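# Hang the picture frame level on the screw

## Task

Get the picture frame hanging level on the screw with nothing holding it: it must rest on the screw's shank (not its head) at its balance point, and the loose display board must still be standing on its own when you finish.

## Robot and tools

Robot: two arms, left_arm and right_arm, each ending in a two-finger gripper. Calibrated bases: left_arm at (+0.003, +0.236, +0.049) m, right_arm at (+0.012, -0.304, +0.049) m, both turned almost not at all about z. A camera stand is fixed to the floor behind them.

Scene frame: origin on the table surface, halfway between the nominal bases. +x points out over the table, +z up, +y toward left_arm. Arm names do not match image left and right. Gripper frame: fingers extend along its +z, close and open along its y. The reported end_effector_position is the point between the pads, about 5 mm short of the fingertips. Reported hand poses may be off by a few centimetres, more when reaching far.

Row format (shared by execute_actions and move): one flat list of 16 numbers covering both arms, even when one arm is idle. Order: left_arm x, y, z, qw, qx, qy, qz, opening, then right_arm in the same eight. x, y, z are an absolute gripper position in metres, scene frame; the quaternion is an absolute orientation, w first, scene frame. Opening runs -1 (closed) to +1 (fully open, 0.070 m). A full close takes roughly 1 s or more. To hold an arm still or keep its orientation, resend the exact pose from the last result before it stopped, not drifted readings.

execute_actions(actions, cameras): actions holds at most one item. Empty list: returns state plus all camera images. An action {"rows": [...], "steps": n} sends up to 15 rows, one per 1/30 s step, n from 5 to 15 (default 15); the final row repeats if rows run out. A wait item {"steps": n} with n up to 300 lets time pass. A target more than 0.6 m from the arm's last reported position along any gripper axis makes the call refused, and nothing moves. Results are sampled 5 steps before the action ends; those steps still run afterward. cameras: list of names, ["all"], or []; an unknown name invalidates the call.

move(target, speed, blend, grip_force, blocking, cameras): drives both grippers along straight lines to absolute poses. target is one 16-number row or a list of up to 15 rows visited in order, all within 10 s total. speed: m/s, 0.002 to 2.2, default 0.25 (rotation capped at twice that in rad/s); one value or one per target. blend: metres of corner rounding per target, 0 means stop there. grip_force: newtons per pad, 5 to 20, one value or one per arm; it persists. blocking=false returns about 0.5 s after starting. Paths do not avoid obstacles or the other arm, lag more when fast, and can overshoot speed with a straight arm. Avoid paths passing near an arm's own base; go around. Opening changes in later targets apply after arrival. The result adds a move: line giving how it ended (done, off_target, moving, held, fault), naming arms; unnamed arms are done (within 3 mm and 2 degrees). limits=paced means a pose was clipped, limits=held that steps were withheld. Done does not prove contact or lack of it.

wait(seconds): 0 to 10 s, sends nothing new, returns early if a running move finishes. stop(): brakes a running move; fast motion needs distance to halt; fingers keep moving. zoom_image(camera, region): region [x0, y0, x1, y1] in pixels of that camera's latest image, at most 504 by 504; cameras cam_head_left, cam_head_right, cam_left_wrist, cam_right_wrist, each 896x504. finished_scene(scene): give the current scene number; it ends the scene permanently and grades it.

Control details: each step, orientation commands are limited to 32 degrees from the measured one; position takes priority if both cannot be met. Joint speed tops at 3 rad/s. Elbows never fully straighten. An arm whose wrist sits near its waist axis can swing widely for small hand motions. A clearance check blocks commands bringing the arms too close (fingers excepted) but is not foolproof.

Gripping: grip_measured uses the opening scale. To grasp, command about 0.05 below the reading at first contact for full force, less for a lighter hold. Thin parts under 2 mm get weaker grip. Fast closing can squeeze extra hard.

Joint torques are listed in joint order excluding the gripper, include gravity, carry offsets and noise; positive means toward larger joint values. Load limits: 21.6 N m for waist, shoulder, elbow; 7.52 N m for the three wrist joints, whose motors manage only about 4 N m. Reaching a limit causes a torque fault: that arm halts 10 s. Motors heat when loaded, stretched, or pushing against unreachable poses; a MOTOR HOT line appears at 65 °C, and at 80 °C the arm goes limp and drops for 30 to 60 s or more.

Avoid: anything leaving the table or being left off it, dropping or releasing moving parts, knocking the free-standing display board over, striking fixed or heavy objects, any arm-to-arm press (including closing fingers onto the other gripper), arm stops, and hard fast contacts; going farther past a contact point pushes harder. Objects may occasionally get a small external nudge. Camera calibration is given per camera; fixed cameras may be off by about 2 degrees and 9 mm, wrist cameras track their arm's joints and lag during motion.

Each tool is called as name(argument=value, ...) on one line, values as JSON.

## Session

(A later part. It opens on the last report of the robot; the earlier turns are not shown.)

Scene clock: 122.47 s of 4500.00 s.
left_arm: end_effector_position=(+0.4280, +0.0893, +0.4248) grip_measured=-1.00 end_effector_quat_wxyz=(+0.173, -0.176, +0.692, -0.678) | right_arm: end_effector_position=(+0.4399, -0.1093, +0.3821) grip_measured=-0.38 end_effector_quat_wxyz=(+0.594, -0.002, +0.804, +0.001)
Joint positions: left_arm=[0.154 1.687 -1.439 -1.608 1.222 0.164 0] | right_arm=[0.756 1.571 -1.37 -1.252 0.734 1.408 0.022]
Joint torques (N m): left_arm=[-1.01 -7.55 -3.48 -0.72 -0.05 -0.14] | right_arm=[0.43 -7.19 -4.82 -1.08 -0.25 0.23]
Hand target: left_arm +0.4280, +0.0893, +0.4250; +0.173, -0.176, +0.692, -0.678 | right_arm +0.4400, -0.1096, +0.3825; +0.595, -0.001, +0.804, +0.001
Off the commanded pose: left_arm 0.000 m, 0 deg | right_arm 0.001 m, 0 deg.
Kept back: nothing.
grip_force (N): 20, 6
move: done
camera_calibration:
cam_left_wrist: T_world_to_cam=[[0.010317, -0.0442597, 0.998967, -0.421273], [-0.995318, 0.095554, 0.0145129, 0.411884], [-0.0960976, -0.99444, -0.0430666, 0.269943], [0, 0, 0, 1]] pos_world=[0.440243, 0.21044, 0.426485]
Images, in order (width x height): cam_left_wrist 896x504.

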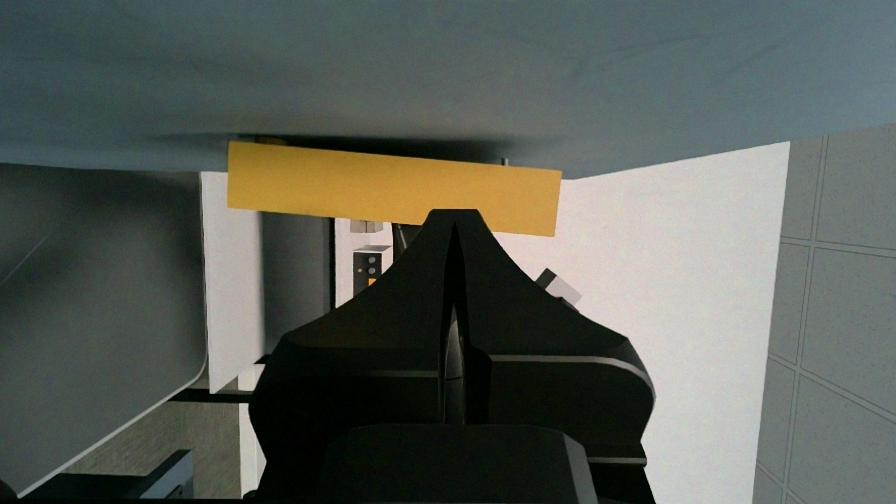

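move(target=[[0.428,0.0893,0.425,0.173,-0.176,0.692,-0.678,-1,0.4395,-0.1096,0.3825,0.5948,-0.0014,0.8039,0.001,-0.2]], speed=0.02, cameras=["cam_left_wrist","cam_right_wrist"])

zoom_image(camera="cam_left_wrist", region=[470, 130, 600, 203])

Scene clock: 123.40 s of 4500.00 s.
left_arm: end_effector_position=(+0.4280, +0.0893, +0.4248) grip_measured=-1.00 end_effector_quat_wxyz=(+0.173, -0.176, +0.692, -0.678) | right_arm: end_effector_position=(+0.4398, -0.1097, +0.3826) grip_measured=-0.20 end_effector_quat_wxyz=(+0.595, -0.001, +0.804, +0.001)
Joint positions: left_arm=[0.154 1.687 -1.439 -1.608 1.222 0.164 0] | right_arm=[0.756 1.57 -1.37 -1.253 0.735 1.408 0.028]
Joint torques (N m): left_arm=[-0.71 -7.94 -3.39 -0.71 -0.07 -0.09] | right_arm=[0.7 -6.86 -3.69 -0.82 -0.01 0.26]
Hand target: left_arm +0.4280, +0.0893, +0.4250; +0.173, -0.176, +0.692, -0.678 | right_arm +0.4395, -0.1096, +0.3825; +0.595, -0.001, +0.804, +0.001
Off the commanded pose: left_arm 0.000 m, 0 deg | right_arm 0.000 m, 0 deg.
Kept back: nothing.
grip_force (N): 20, 6
move: done
camera_calibration:
cam_left_wrist: T_world_to_cam=[[0.010317, -0.0442597, 0.998967, -0.421273], [-0.995318, 0.095554, 0.0145129, 0.411884], [-0.0960976, -0.99444, -0.0430666, 0.269943], [0, 0, 0, 1]] pos_world=[0.440243, 0.21044, 0.426485]
cam_right_wrist: T_world_to_cam=[[-0.0176594, -0.99927, -0.0338809, -0.0881832], [-0.815042, 0.0340148, -0.578403, 0.577132], [0.579133, 0.0174001, -0.815047, 0.177402], [0, 0, 0, 1]] pos_world=[0.36609, -0.110837, 0.475418]
Images, in order (width x height): cam_left_wrist 896x504, cam_right_wrist 896x504.

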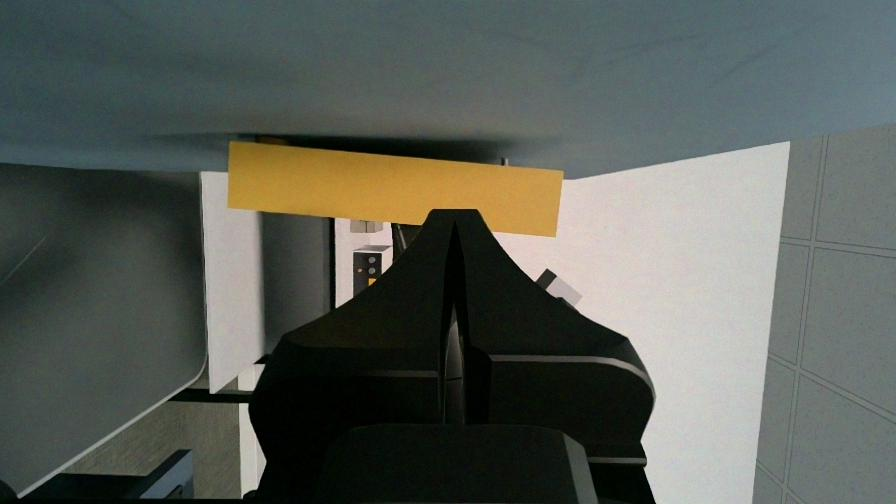

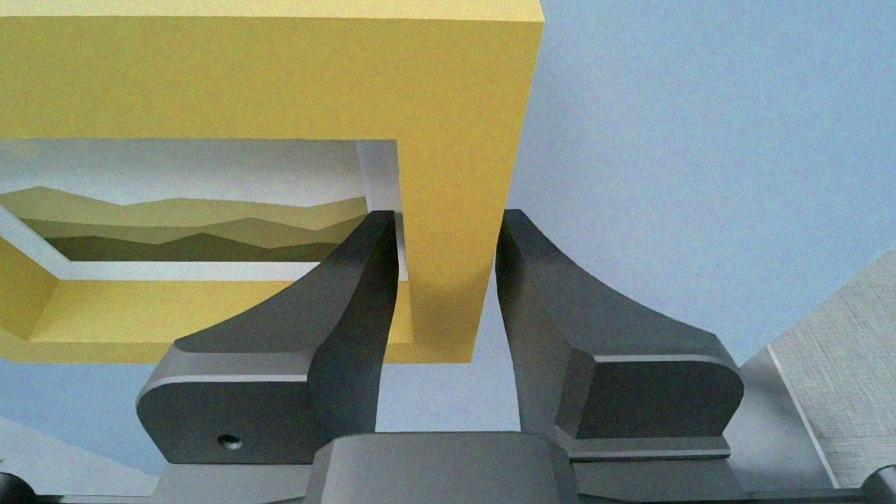

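Scaled by 3.877 from the camera's 896x504 image, which has a finer 1280x720 frame.

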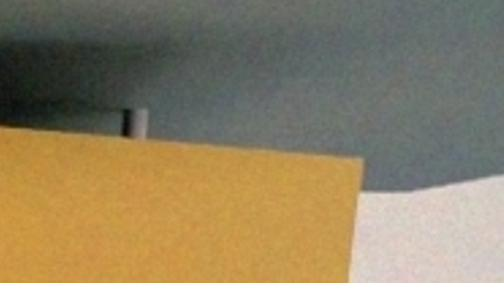

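move(target=[[0.428,0.0893,0.425,0.173,-0.176,0.692,-0.678,-1,0.4395,-0.1096,0.3825,0.5948,-0.0014,0.8039,0.001,0.3],[0.428,0.0893,0.425,0.173,-0.176,0.692,-0.678,-1,0.393,-0.1096,0.395,0.5948,-0.0014,0.8039,0.001,0.3]], speed=0.06, cameras=["cam_left_wrist","cam_right_wrist","cam_head_left","cam_head_right"])

zoom_image(camera="cam_left_wrist", region=[470, 130, 600, 203])

zoom_image(camera="cam_head_left", region=[400, 10, 550, 95])

zoom_image(camera="cam_head_right", region=[390, 10, 540, 95])

Scene clock: 125.70 s of 4500.00 s.
left_arm: end_effector_position=(+0.4280, +0.0893, +0.4248) grip_measured=-1.00 end_effector_quat_wxyz=(+0.173, -0.176, +0.692, -0.678) | right_arm: end_effector_position=(+0.3926, -0.1096, +0.3954) grip_measured=+0.30 end_effector_quat_wxyz=(+0.595, -0.001, +0.804, +0.001)
Joint positions: left_arm=[0.154 1.687 -1.439 -1.608 1.222 0.164 0] | right_arm=[0.879 1.453 -1.293 -1.243 0.864 1.41 0.046]
Joint torques (N m): left_arm=[-0.88 -7.77 -3.66 -0.71 -0.07 -0.11] | right_arm=[-0.53 -4.28 -3.89 -0.9 -0.26 0.08]
Hand target: left_arm +0.4280, +0.0893, +0.4250; +0.173, -0.176, +0.692, -0.678 | right_arm +0.3930, -0.1096, +0.3950; +0.595, -0.001, +0.804, +0.001
Off the commanded pose: left_arm 0.000 m, 0 deg | right_arm 0.001 m, 0 deg.
Kept back: nothing.
grip_force (N): 20, 6
move: done
camera_calibration:
cam_left_wrist: T_world_to_cam=[[0.010317, -0.0442597, 0.998967, -0.421273], [-0.995318, 0.095554, 0.0145129, 0.411884], [-0.0960976, -0.99444, -0.0430666, 0.269943], [0, 0, 0, 1]] pos_world=[0.440243, 0.21044, 0.426485]
cam_right_wrist: T_world_to_cam=[[-0.0173772, -0.999268, -0.0340667, -0.0885847], [-0.814726, 0.0339021, -0.578855, 0.546117], [0.579586, 0.0176961, -0.814719, 0.214816], [0, 0, 0, 1]] pos_world=[0.318891, -0.110836, 0.488119]

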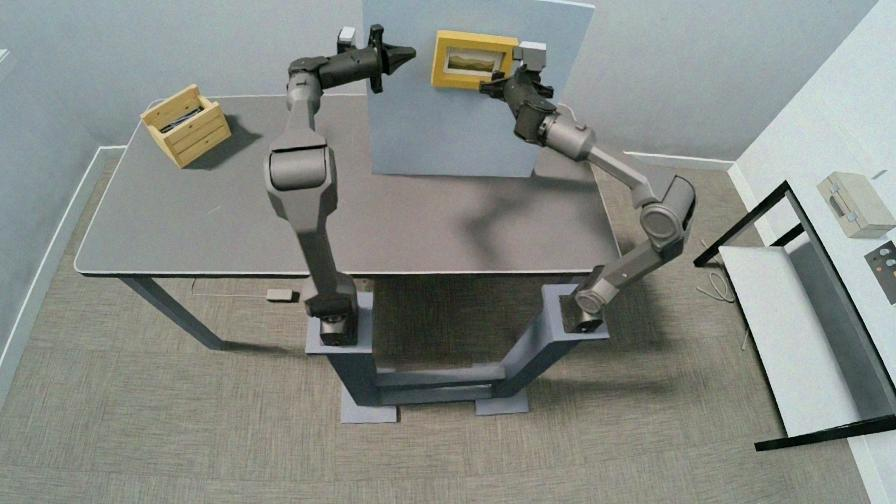

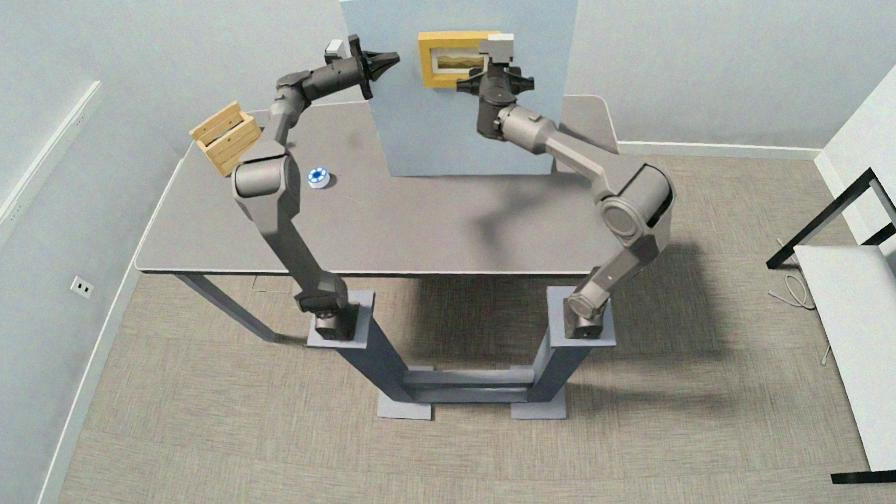

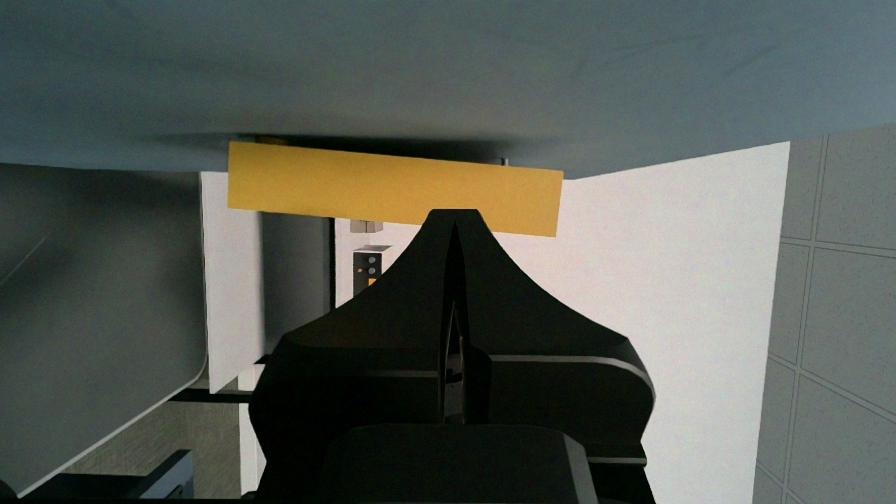

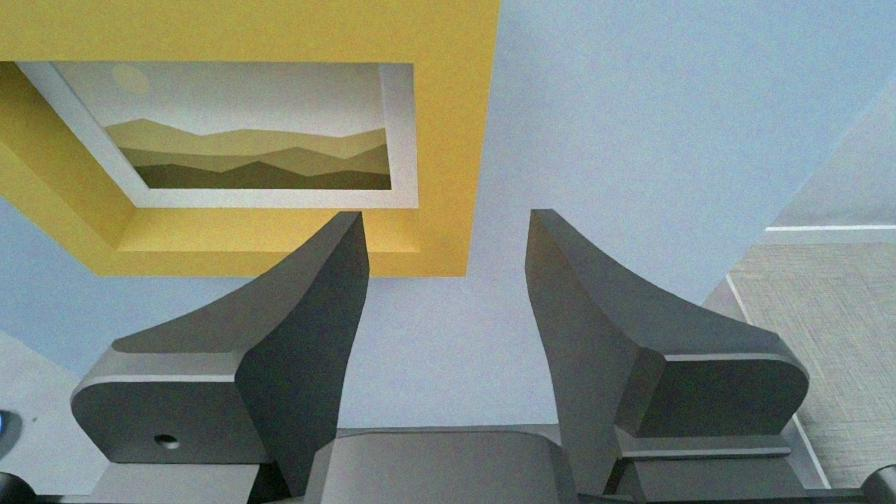

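Scaled by 3.877 from the camera's 896x504 image, which has a finer 1280x720 frame.

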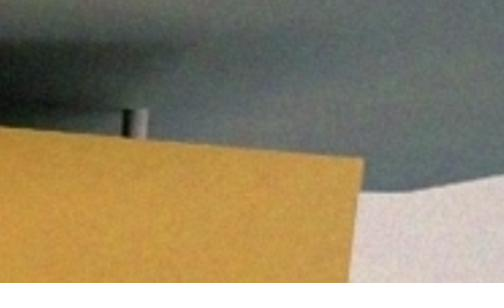

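Scaled by 3.360 from the camera's 896x504 image, which has a finer 1280x720 frame.

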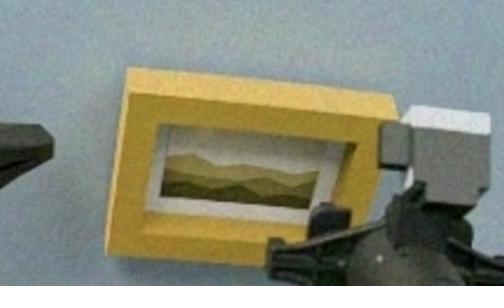

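Scaled by 3.360 from the camera's 896x504 image, which has a finer 1280x720 frame.

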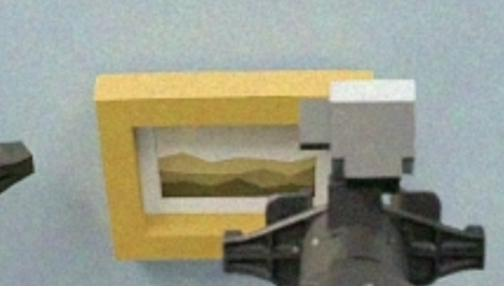

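move(target=[[0.36,0.085,0.43,0.173,-0.176,0.692,-0.678,-1,0.33,-0.16,0.41,0.5948,-0.0014,0.8039,0.001,0.3],[0.27,0.02,0.44,0.7071,0,0.7071,0,-1,0.30,-0.22,0.40,0.5948,-0.0014,0.8039,0.001,0.3]], speed=0.25, blend=[0.03,0], cameras=["all"])

zoom_image(camera="cam_head_left", region=[400, 10, 550, 95])

zoom_image(camera="cam_head_right", region=[390, 10, 540, 95])

Scene clock: 132.60 s of 4500.00 s.
left_arm: end_effector_position=(+0.2707, +0.0195, +0.4390) grip_measured=-1.00 end_effector_quat_wxyz=(+0.701, +0.040, +0.711, -0.038) | right_arm: end_effector_position=(+0.3001, -0.2201, +0.4001) grip_measured=+0.30 end_effector_quat_wxyz=(+0.595, -0.001, +0.804, +0.001)
Joint positions: left_arm=[-1.327 1.247 -1.035 1.601 1.223 -1.695 0] | right_arm=[0.856 0.941 -0.936 -1.117 0.902 1.213 0.045]
Joint torques (N m): left_arm=[0.48 -4.49 -3.61 0.76 0.03 -0.07] | right_arm=[-0.11 -1.31 -3.74 -0.9 -0.38 -0.01]
Hand target: left_arm +0.2705, +0.0201, +0.4400; +0.701, +0.039, +0.711, -0.039 | right_arm +0.3000, -0.2200, +0.4000; +0.595, -0.001, +0.804, +0.001
Off the commanded pose: left_arm 0.001 m, 6 deg | right_arm 0.000 m, 0 deg.
joint sent to its limit (left arm) — joint 5 (wrist pitch), upper limit.
Kept back: nothing.
grip_force (N): 20, 6
move: off_target (left_arm)
camera_calibration:
cam_left_wrist: T_world_to_cam=[[-0.087353, -0.996074, -0.0143384, 0.0528679], [-0.568803, 0.0616885, -0.820157, 0.513369], [0.817822, -0.0634875, -0.571959, 0.152701], [0, 0, 0, 1]] pos_world=[0.171741, 0.030686, 0.50914]
cam_right_wrist: T_world_to_cam=[[-0.0176568, -0.99927, -0.0338821, -0.200377], [-0.815006, 0.0340144, -0.578453, 0.477164], [0.579183, 0.0174005, -0.815012, 0.274463], [0, 0, 0, 1]] pos_world=[0.22639, -0.221237, 0.492918]

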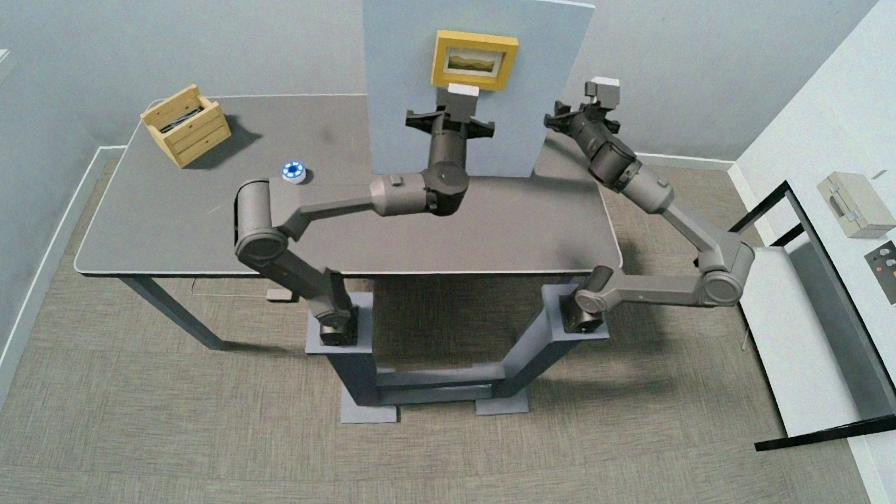

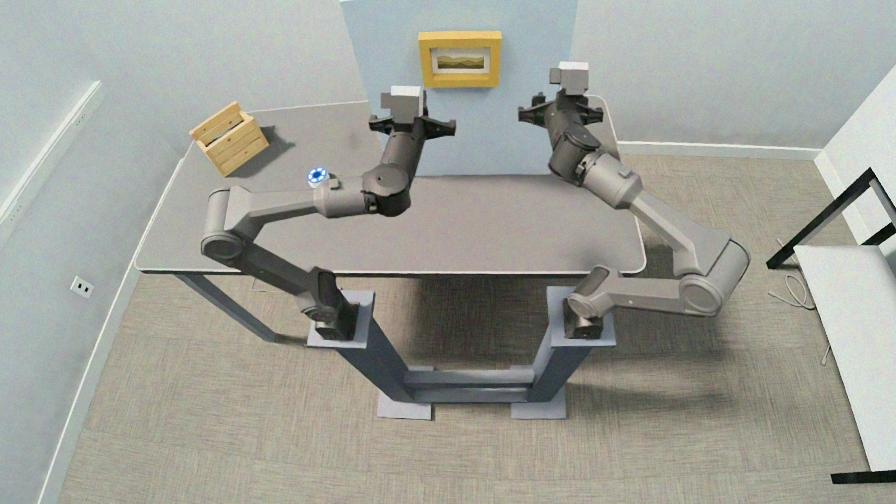

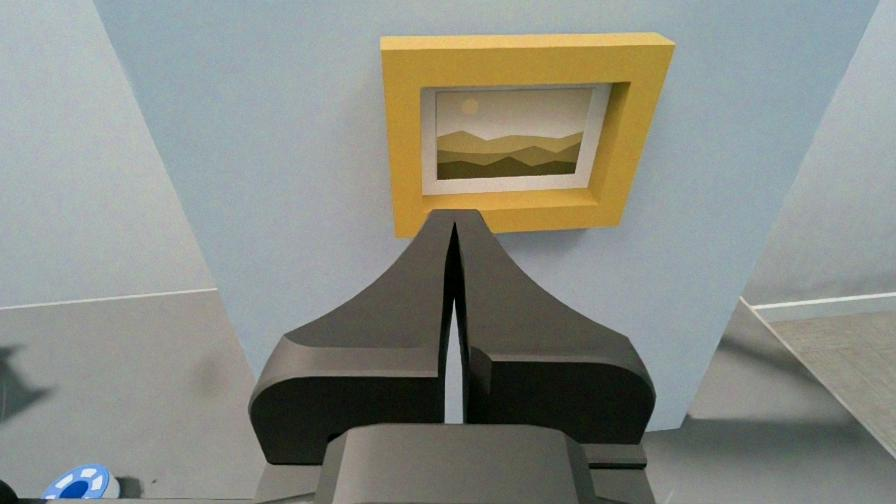

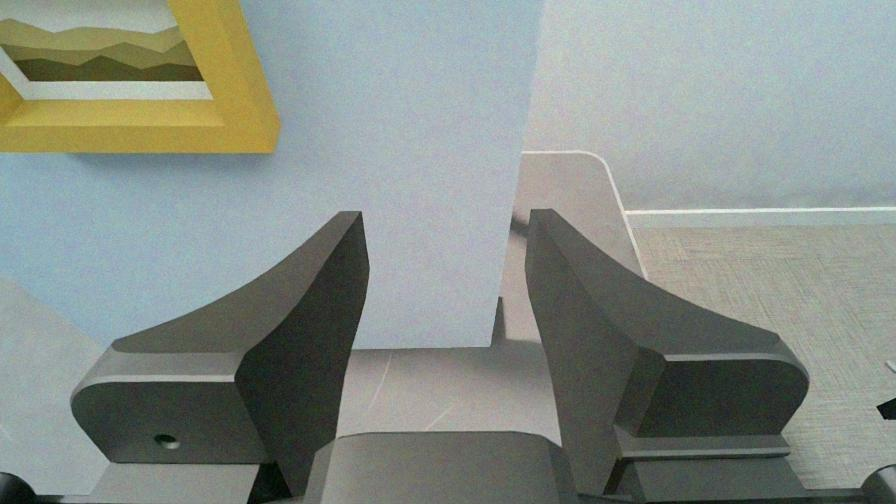

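Scaled by 3.360 from the camera's 896x504 image, which has a finer 1280x720 frame.

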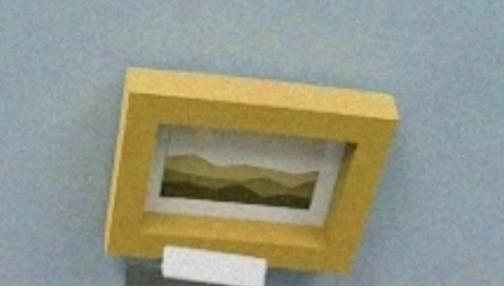

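Scaled by 3.360 from the camera's 896x504 image, which has a finer 1280x720 frame.

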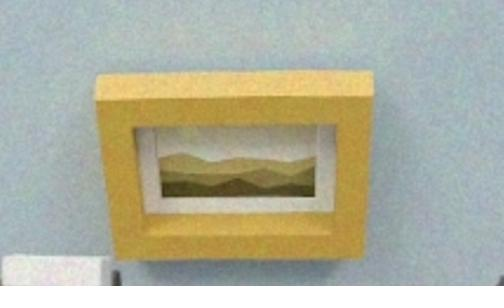

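zoom_image(camera="cam_right_wrist", region=[340, 310, 500, 400])

zoom_image(camera="cam_right_wrist", region=[0, 60, 290, 180])

zoom_image(camera="cam_right_wrist", region=[616, 160, 896, 270])

zoom_image(camera="cam_left_wrist", region=[370, 10, 690, 250])

Scaled by 3.150 from the camera's 896x504 image, which has a finer 1280x720 frame.

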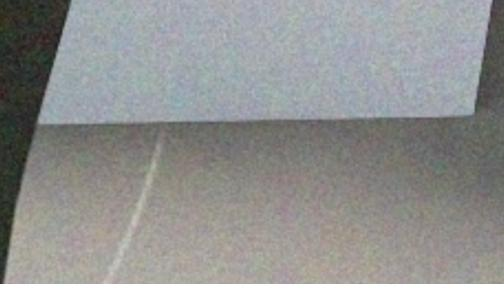

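Scaled by 1.738 from the camera's 896x504 image, which has a finer 1280x720 frame.

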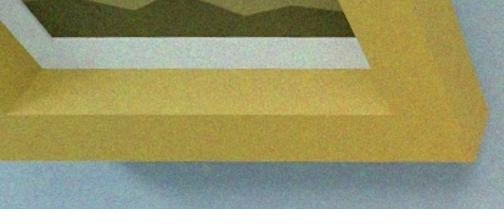

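Scaled by 1.800 from the camera's 896x504 image, which has a finer 1280x720 frame.

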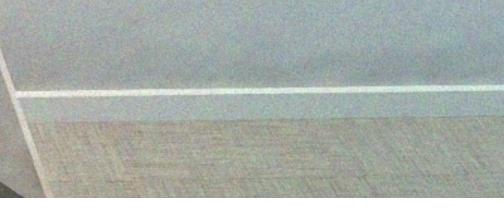

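Scaled by 1.575 from the camera's 896x504 image, which has a finer 1280x720 frame.

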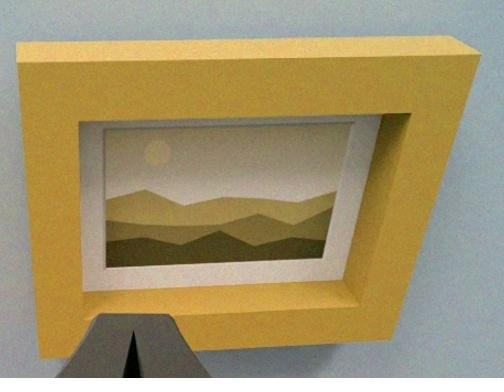

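zoom_image(camera="cam_left_wrist", region=[620, 390, 720, 450])

zoom_image(camera="cam_left_wrist", region=[0, 250, 240, 350])

zoom_image(camera="cam_left_wrist", region=[730, 260, 896, 350])

Scaled by 5.040 from the camera's 896x504 image, which has a finer 1280x720 frame.

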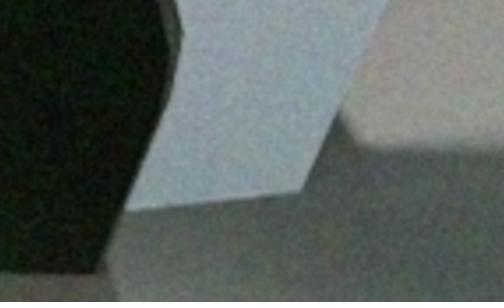

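Scaled by 2.100 from the camera's 896x504 image, which has a finer 1280x720 frame.

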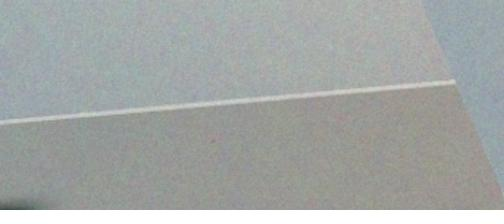

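Scaled by 3.036 from the camera's 896x504 image, which has a finer 1280x720 frame.

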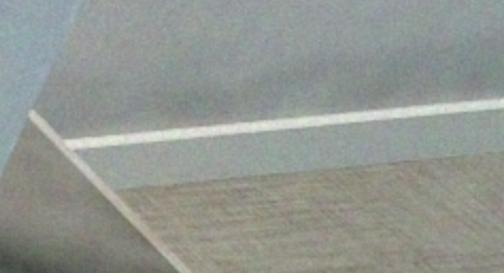

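move(target=[[0.36,0.085,0.43,0.173,-0.176,0.692,-0.678,-1,0.385,-0.1085,0.3965,0.5948,-0.0014,0.8039,0.001,0.3],[0.428,0.0893,0.425,0.173,-0.176,0.692,-0.678,-1,0.4395,-0.1085,0.3825,0.5948,-0.0014,0.8039,0.001,0.3]], speed=[0.25,0.1], blend=[0.01,0], cameras=["cam_left_wrist","cam_right_wrist"])

Scene clock: 141.47 s of 4500.00 s.
left_arm: end_effector_position=(+0.4286, +0.0894, +0.4246) grip_measured=-1.00 end_effector_quat_wxyz=(+0.173, -0.176, +0.692, -0.678) | right_arm: end_effector_position=(+0.4401, -0.1085, +0.3821) grip_measured=+0.30 end_effector_quat_wxyz=(+0.595, -0.001, +0.804, +0.001)
Joint positions: left_arm=[0.154 1.689 -1.441 -1.608 1.222 0.164 0] | right_arm=[0.758 1.574 -1.372 -1.253 0.737 1.41 0.045]
Joint torques (N m): left_arm=[-0.82 -7.73 -2.25 -0.78 0.1 -0.06] | right_arm=[0.71 -6.94 -4.25 -0.86 -0.02 -0.11]
Hand target: left_arm +0.4280, +0.0893, +0.4250; +0.173, -0.176, +0.692, -0.678 | right_arm +0.4395, -0.1085, +0.3825; +0.595, -0.001, +0.804, +0.001
Off the commanded pose: left_arm 0.001 m, 0 deg | right_arm 0.001 m, 0 deg.
Kept back: nothing.
grip_force (N): 20, 6
move: done
camera_calibration:
cam_left_wrist: T_world_to_cam=[[0.010975, -0.0438268, 0.998979, -0.421362], [-0.99533, 0.0953446, 0.0151178, 0.412267], [-0.0959099, -0.994479, -0.0425757, 0.269803], [0, 0, 0, 1]] pos_world=[0.440843, 0.210539, 0.426186]
cam_right_wrist: T_world_to_cam=[[-0.0174412, -0.99928, -0.0336874, -0.0871673], [-0.815383, 0.0337148, -0.577939, 0.576998], [0.578658, 0.0173882, -0.815385, 0.177076], [0, 0, 0, 1]] pos_world=[0.366488, -0.109637, 0.474918]
Images, in order (width x height): cam_left_wrist 896x504, cam_right_wrist 896x504.

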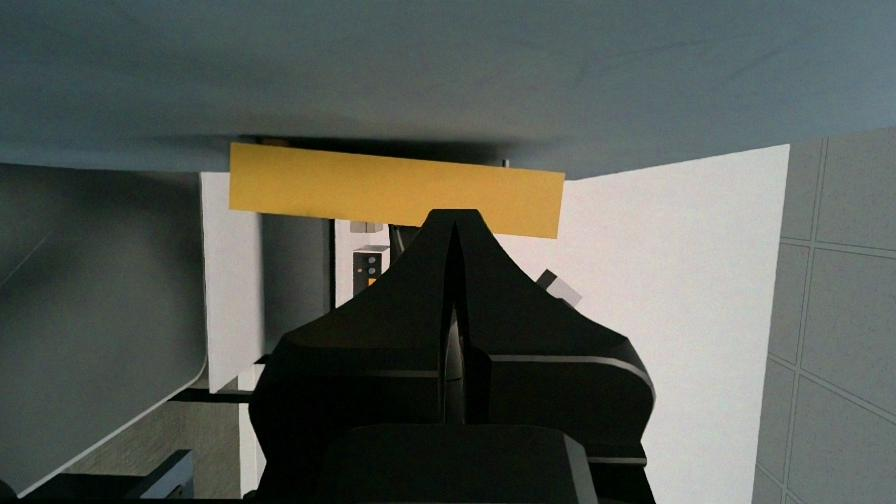

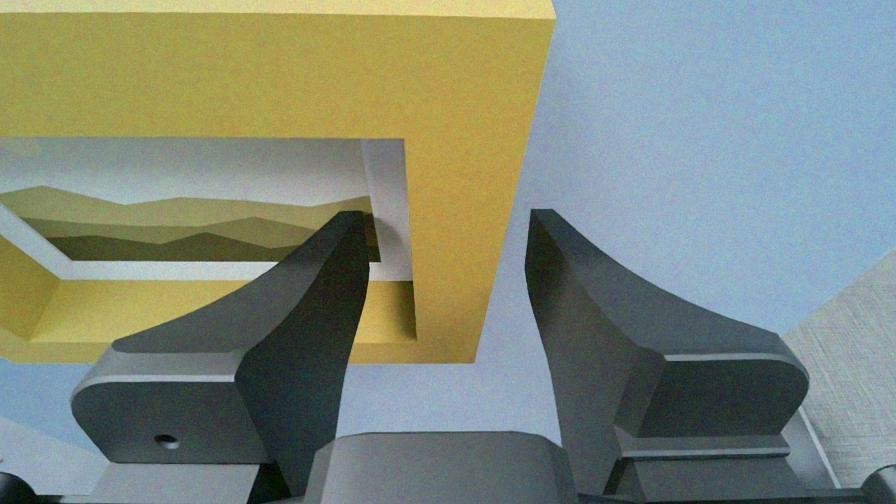

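move(target=[[0.428,0.0893,0.425,0.173,-0.176,0.692,-0.678,-1,0.4395,-0.1105,0.3825,0.5948,-0.0014,0.8039,0.001,0.3],[0.428,0.0893,0.425,0.173,-0.176,0.692,-0.678,-1,0.4395,-0.1105,0.3825,0.5948,-0.0014,0.8039,0.001,-0.7],[0.428,0.0893,0.425,0.173,-0.176,0.692,-0.678,-1,0.4395,-0.1105,0.3865,0.5948,-0.0014,0.8039,0.001,-0.7]], speed=0.04, grip_force=[20,14], cameras=["cam_left_wrist","cam_right_wrist"])

zoom_image(camera="cam_left_wrist", region=[470, 130, 600, 203])

Scene clock: 145.23 s of 4500.00 s.
left_arm: end_effector_position=(+0.4281, +0.0894, +0.4250) grip_measured=-1.00 end_effector_quat_wxyz=(+0.173, -0.176, +0.692, -0.678) | right_arm: end_effector_position=(+0.4395, -0.1108, +0.3863) grip_measured=-0.45 end_effector_quat_wxyz=(+0.594, -0.001, +0.804, +0.001)
Joint positions: left_arm=[0.154 1.687 -1.44 -1.608 1.222 0.164 0] | right_arm=[0.754 1.567 -1.381 -1.235 0.738 1.386 0.019]
Joint torques (N m): left_arm=[-0.73 -7.67 -2.5 -0.83 0.19 0.13] | right_arm=[1.31 -5.69 -5.54 -1.23 -0.52 0.2]
Hand target: left_arm +0.4280, +0.0893, +0.4250; +0.173, -0.176, +0.692, -0.678 | right_arm +0.4395, -0.1105, +0.3865; +0.595, -0.001, +0.804, +0.001
Off the commanded pose: left_arm 0.000 m, 0 deg | right_arm 0.000 m, 0 deg.
Kept back: nothing.
grip_force (N): 20, 14
move: done
camera_calibration:
cam_left_wrist: T_world_to_cam=[[0.0100593, -0.0439279, 0.998984, -0.421433], [-0.99534, 0.0953697, 0.0142163, 0.412147], [-0.0958973, -0.994472, -0.0427638, 0.26985], [0, 0, 0, 1]] pos_world=[0.440343, 0.210539, 0.426685]
cam_right_wrist: T_world_to_cam=[[-0.0179619, -0.999249, -0.0343295, -0.0888282], [-0.815531, 0.034506, -0.577684, 0.579091], [0.578435, 0.0176204, -0.815538, 0.181151], [0, 0, 0, 1]] pos_world=[0.365887, -0.111936, 0.479217]
Images, in order (width x height): cam_left_wrist 896x504, cam_right_wrist 896x504.

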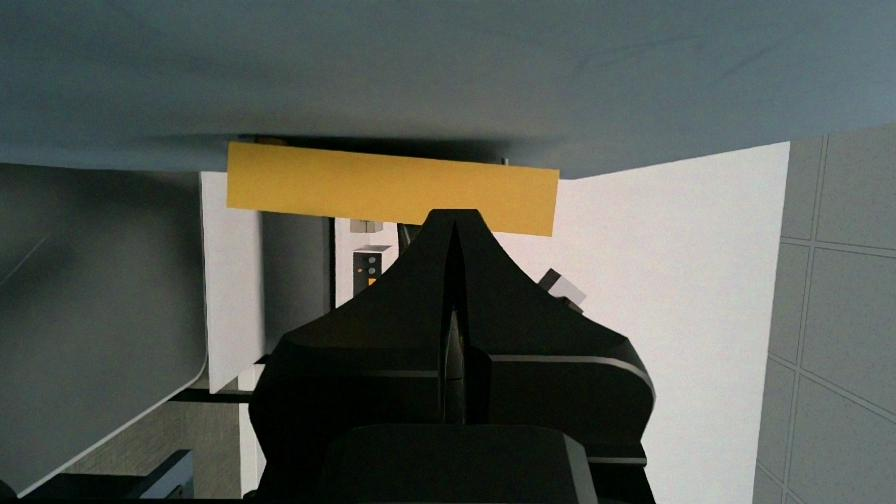

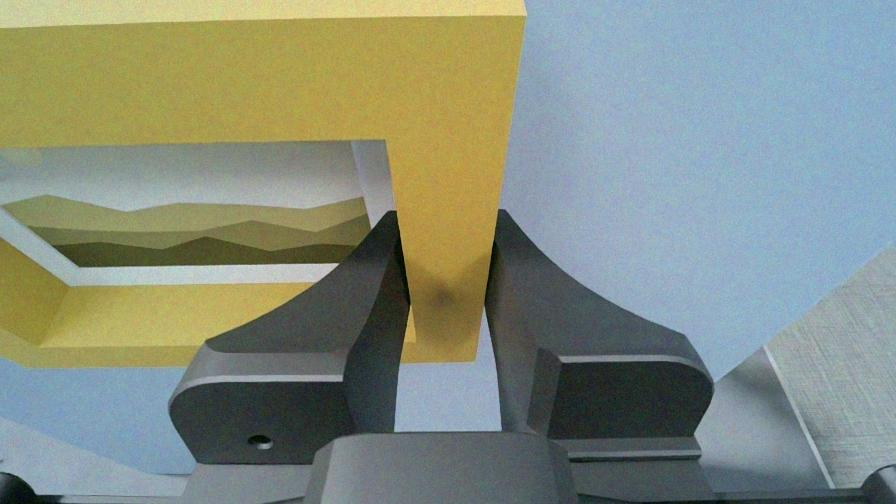

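Scaled by 3.877 from the camera's 896x504 image, which has a finer 1280x720 frame.

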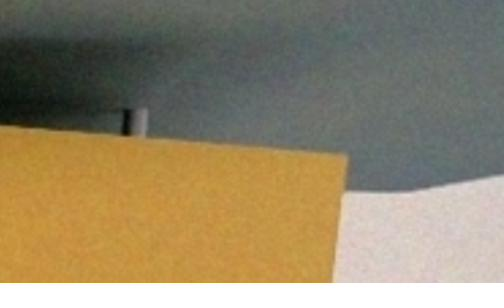

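move(target=[[0.428,0.0893,0.425,0.173,-0.176,0.692,-0.678,-1,0.4395,-0.1105,0.3843,0.5948,-0.0014,0.8039,0.001,-0.7]], speed=0.02, grip_force=[20,14], cameras=["cam_left_wrist","cam_right_wrist"])

zoom_image(camera="cam_left_wrist", region=[470, 130, 600, 203])

Scene clock: 149.00 s of 4500.00 s.
left_arm: end_effector_position=(+0.4281, +0.0894, +0.4250) grip_measured=-1.00 end_effector_quat_wxyz=(+0.173, -0.176, +0.692, -0.678) | right_arm: end_effector_position=(+0.4396, -0.1107, +0.3849) grip_measured=-0.44 end_effector_quat_wxyz=(+0.595, -0.001, +0.803, +0.001)
Joint positions: left_arm=[0.154 1.687 -1.44 -1.608 1.222 0.164 0] | right_arm=[0.754 1.567 -1.374 -1.246 0.735 1.399 0.019]
Joint torques (N m): left_arm=[-0.67 -7.8 -2.31 -1 0.27 0.12] | right_arm=[0.27 -5.66 -3.32 -0.73 -0.37 -0.1]
Hand target: left_arm +0.4280, +0.0893, +0.4250; +0.173, -0.176, +0.692, -0.678 | right_arm +0.4395, -0.1105, +0.3843; +0.595, -0.001, +0.804, +0.001
Off the commanded pose: left_arm 0.000 m, 0 deg | right_arm 0.001 m, 0 deg.
Kept back: nothing.
grip_force (N): 20, 14
move: done
camera_calibration:
cam_left_wrist: T_world_to_cam=[[0.0100593, -0.0439279, 0.998984, -0.421433], [-0.99534, 0.0953697, 0.0142163, 0.412147], [-0.0958973, -0.994472, -0.0427638, 0.26985], [0, 0, 0, 1]] pos_world=[0.440343, 0.210539, 0.426685]
cam_right_wrist: T_world_to_cam=[[-0.0178618, -0.999237, -0.0347264, -0.0888258], [-0.814294, 0.0346922, -0.579415, 0.578548], [0.580177, 0.0179282, -0.814293, 0.178787], [0, 0, 0, 1]] pos_world=[0.365793, -0.112034, 0.47772]
Images, in order (width x height): cam_left_wrist 896x504, cam_right_wrist 896x504.

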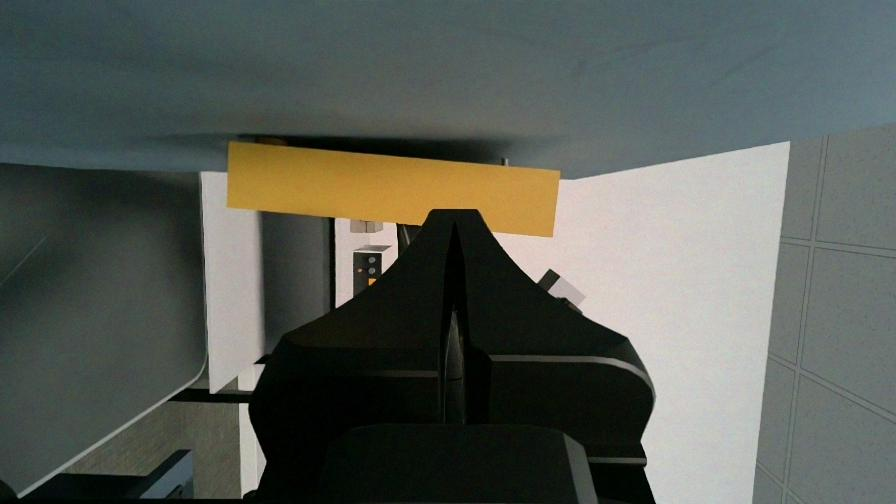

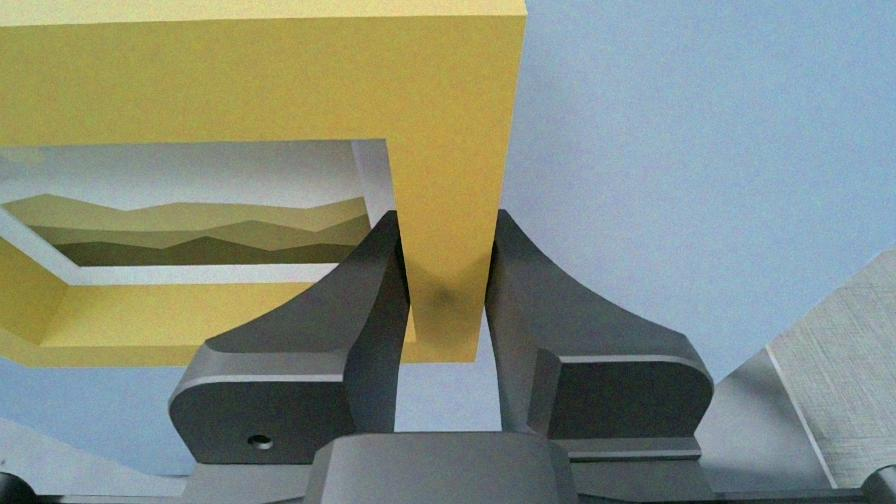

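Scaled by 3.877 from the camera's 896x504 image, which has a finer 1280x720 frame.

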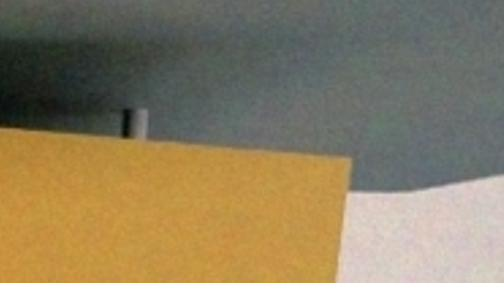

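move(target=[[0.428,0.0893,0.425,0.173,-0.176,0.692,-0.678,-1,0.4395,-0.1105,0.3855,0.5948,-0.0014,0.8039,0.001,-0.7],[0.428,0.0893,0.425,0.173,-0.176,0.692,-0.678,-1,0.4395,-0.1105,0.3855,0.5948,-0.0014,0.8039,0.001,-0.36]], speed=0.02, grip_force=[20,8], cameras=["cam_left_wrist","cam_right_wrist"])

zoom_image(camera="cam_left_wrist", region=[470, 130, 600, 203])

Scene clock: 151.67 s of 4500.00 s.
left_arm: end_effector_position=(+0.4281, +0.0894, +0.4250) grip_measured=-1.00 end_effector_quat_wxyz=(+0.173, -0.176, +0.692, -0.678) | right_arm: end_effector_position=(+0.4395, -0.1100, +0.3854) grip_measured=-0.36 end_effector_quat_wxyz=(+0.595, -0.002, +0.804, +0.001)
Joint positions: left_arm=[0.154 1.687 -1.44 -1.608 1.222 0.164 0] | right_arm=[0.755 1.568 -1.378 -1.241 0.736 1.392 0.022]
Joint torques (N m): left_arm=[-0.72 -7.8 -2.46 -0.99 0.27 0.1] | right_arm=[-0.38 -6.46 -4.4 -0.82 -0.03 0.27]
Hand target: left_arm +0.4280, +0.0893, +0.4250; +0.173, -0.176, +0.692, -0.678 | right_arm +0.4395, -0.1105, +0.3855; +0.595, -0.001, +0.804, +0.001
Off the commanded pose: left_arm 0.000 m, 0 deg | right_arm 0.000 m, 0 deg.
Kept back: nothing.
grip_force (N): 20, 8
move: done
camera_calibration:
cam_left_wrist: T_world_to_cam=[[0.0100593, -0.0439279, 0.998984, -0.421433], [-0.99534, 0.0953697, 0.0142163, 0.412147], [-0.0958973, -0.994472, -0.0427638, 0.26985], [0, 0, 0, 1]] pos_world=[0.440343, 0.210539, 0.426685]
cam_right_wrist: T_world_to_cam=[[-0.0159997, -0.999303, -0.0337373, -0.0892662], [-0.815056, 0.0325792, -0.578465, 0.578539], [0.579161, 0.0182425, -0.815009, 0.179956], [0, 0, 0, 1]] pos_world=[0.36589, -0.111335, 0.478318]
Images, in order (width x height): cam_left_wrist 896x504, cam_right_wrist 896x504.

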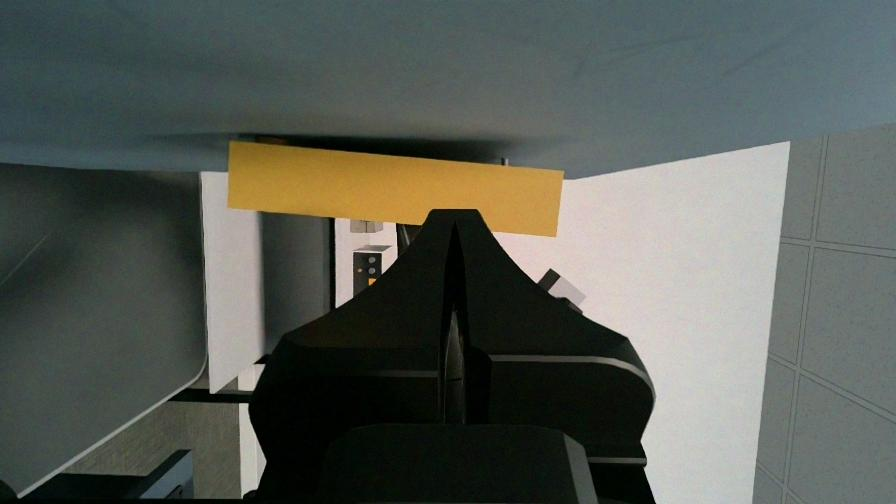

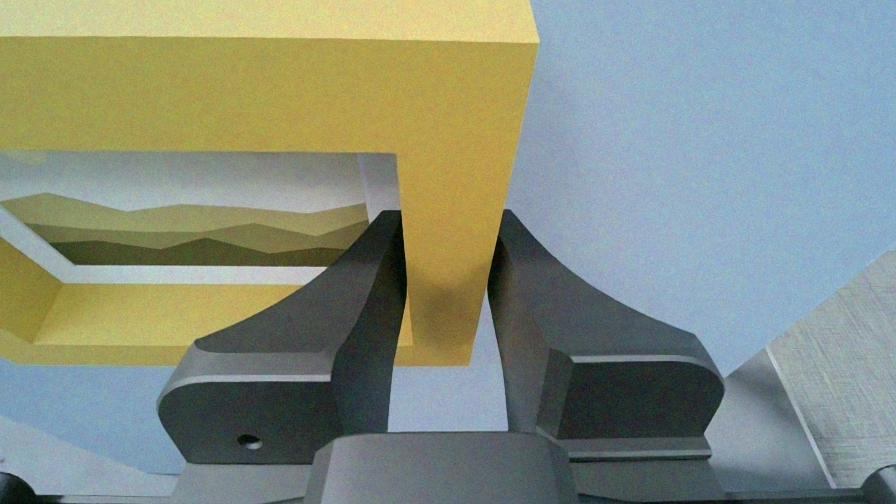

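Scaled by 3.877 from the camera's 896x504 image, which has a finer 1280x720 frame.

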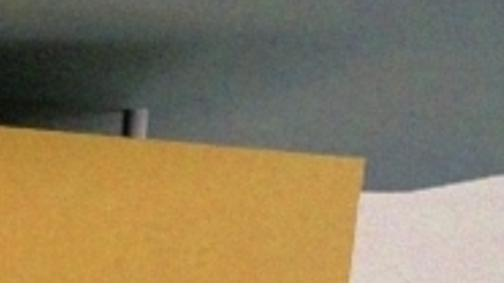

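execute_actions(actions=[])

Scene clock: 152.93 s of 4500.00 s.
left_arm: end_effector_position=(+0.4281, +0.0894, +0.4250) grip_measured=-1.00 end_effector_quat_wxyz=(+0.173, -0.176, +0.692, -0.678) | right_arm: end_effector_position=(+0.4395, -0.1100, +0.3854) grip_measured=-0.36 end_effector_quat_wxyz=(+0.595, -0.002, +0.804, +0.001)
Joint positions: left_arm=[0.154 1.687 -1.44 -1.608 1.222 0.164 0] | right_arm=[0.755 1.568 -1.378 -1.241 0.736 1.392 0.022]
Joint torques (N m): left_arm=[-0.59 -7.79 -2.44 -0.98 0.26 0.1] | right_arm=[-0.44 -6.9 -3.69 -0.74 -0.03 0.26]
Motor temperatures (°C): left_arm=[31 33 33 33 36 30] | right_arm=[29 31 34 35 38 32]
Hand target: left_arm +0.4280, +0.0893, +0.4250; +0.173, -0.176, +0.692, -0.678 | right_arm +0.4395, -0.1105, +0.3855; +0.595, -0.001, +0.804, +0.001
Off the commanded pose: left_arm 0.000 m, 0 deg | right_arm 0.000 m, 0 deg.
Steps of this call (1-38: nothing new was sent). Readings (end_effector_position of left_arm | right_arm):
1: (+0.4281, +0.0894, +0.4250) | (+0.4395, -0.1100, +0.3854)
2: (+0.4281, +0.0894, +0.4250) | (+0.4395, -0.1100, +0.3854)
4: (+0.4281, +0.0894, +0.4250) | (+0.4395, -0.1100, +0.3854)
8: (+0.4281, +0.0894, +0.4250) | (+0.4395, -0.1100, +0.3854)
38: the state above
grip_force (N): 20, 8
camera_calibration:
cam_left_wrist: T_world_to_cam=[[0.0100593, -0.0439279, 0.998984, -0.421433], [-0.99534, 0.0953697, 0.0142163, 0.412147], [-0.0958973, -0.994472, -0.0427638, 0.26985], [0, 0, 0, 1]] pos_world=[0.440343, 0.210539, 0.426685]
cam_right_wrist: T_world_to_cam=[[-0.0159997, -0.999303, -0.0337373, -0.0892662], [-0.815056, 0.0325792, -0.578465, 0.578539], [0.579161, 0.0182425, -0.815009, 0.179956], [0, 0, 0, 1]] pos_world=[0.36589, -0.111335, 0.478318]

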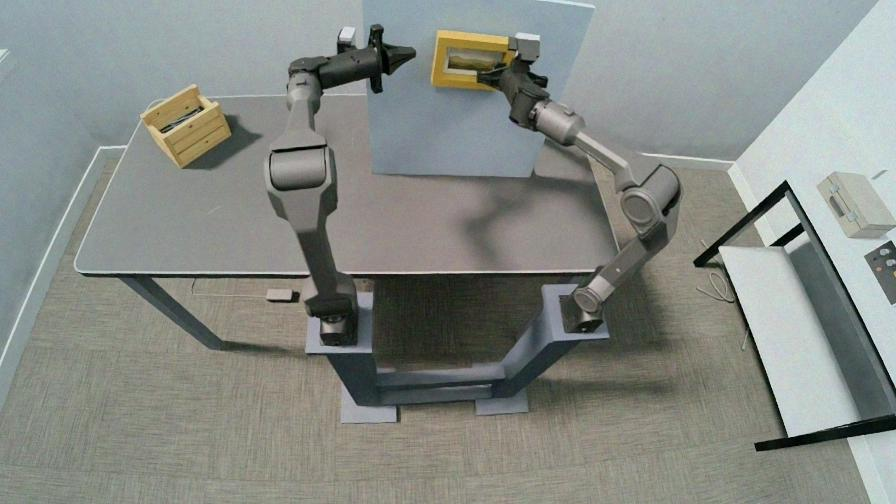

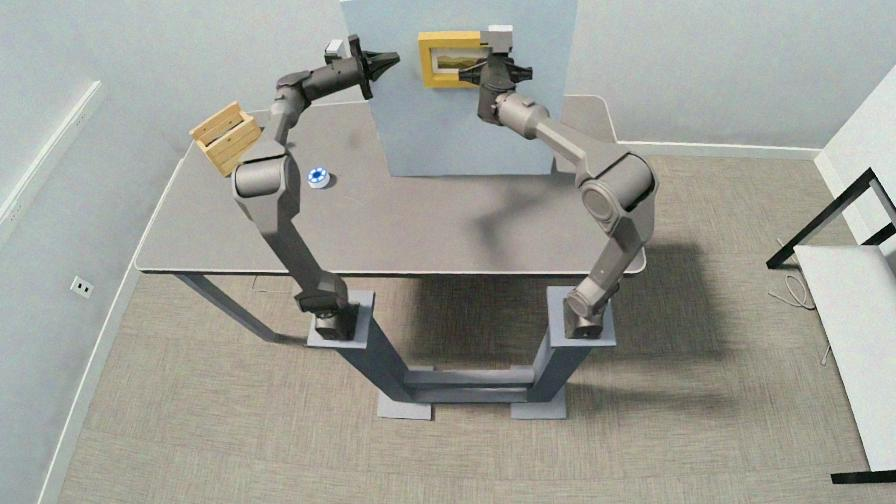

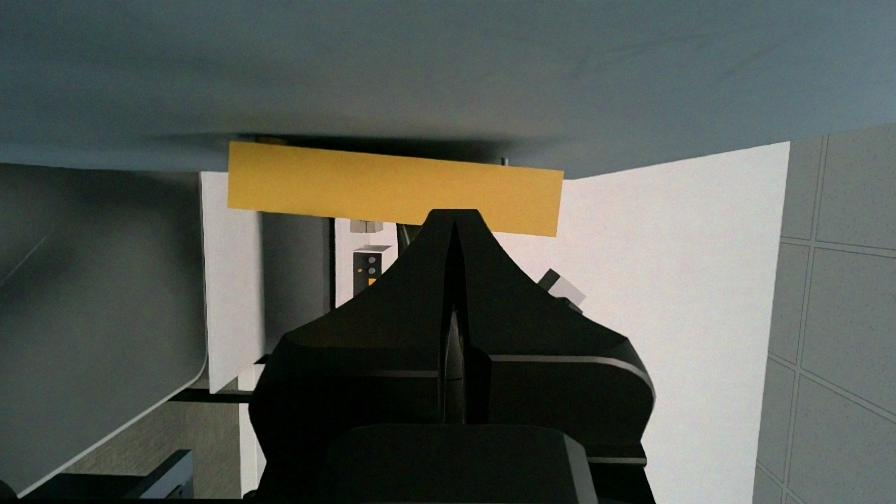

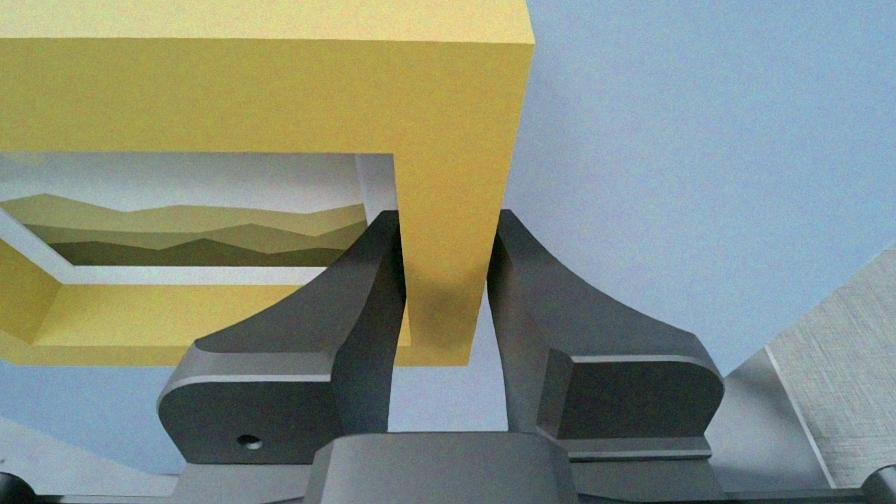

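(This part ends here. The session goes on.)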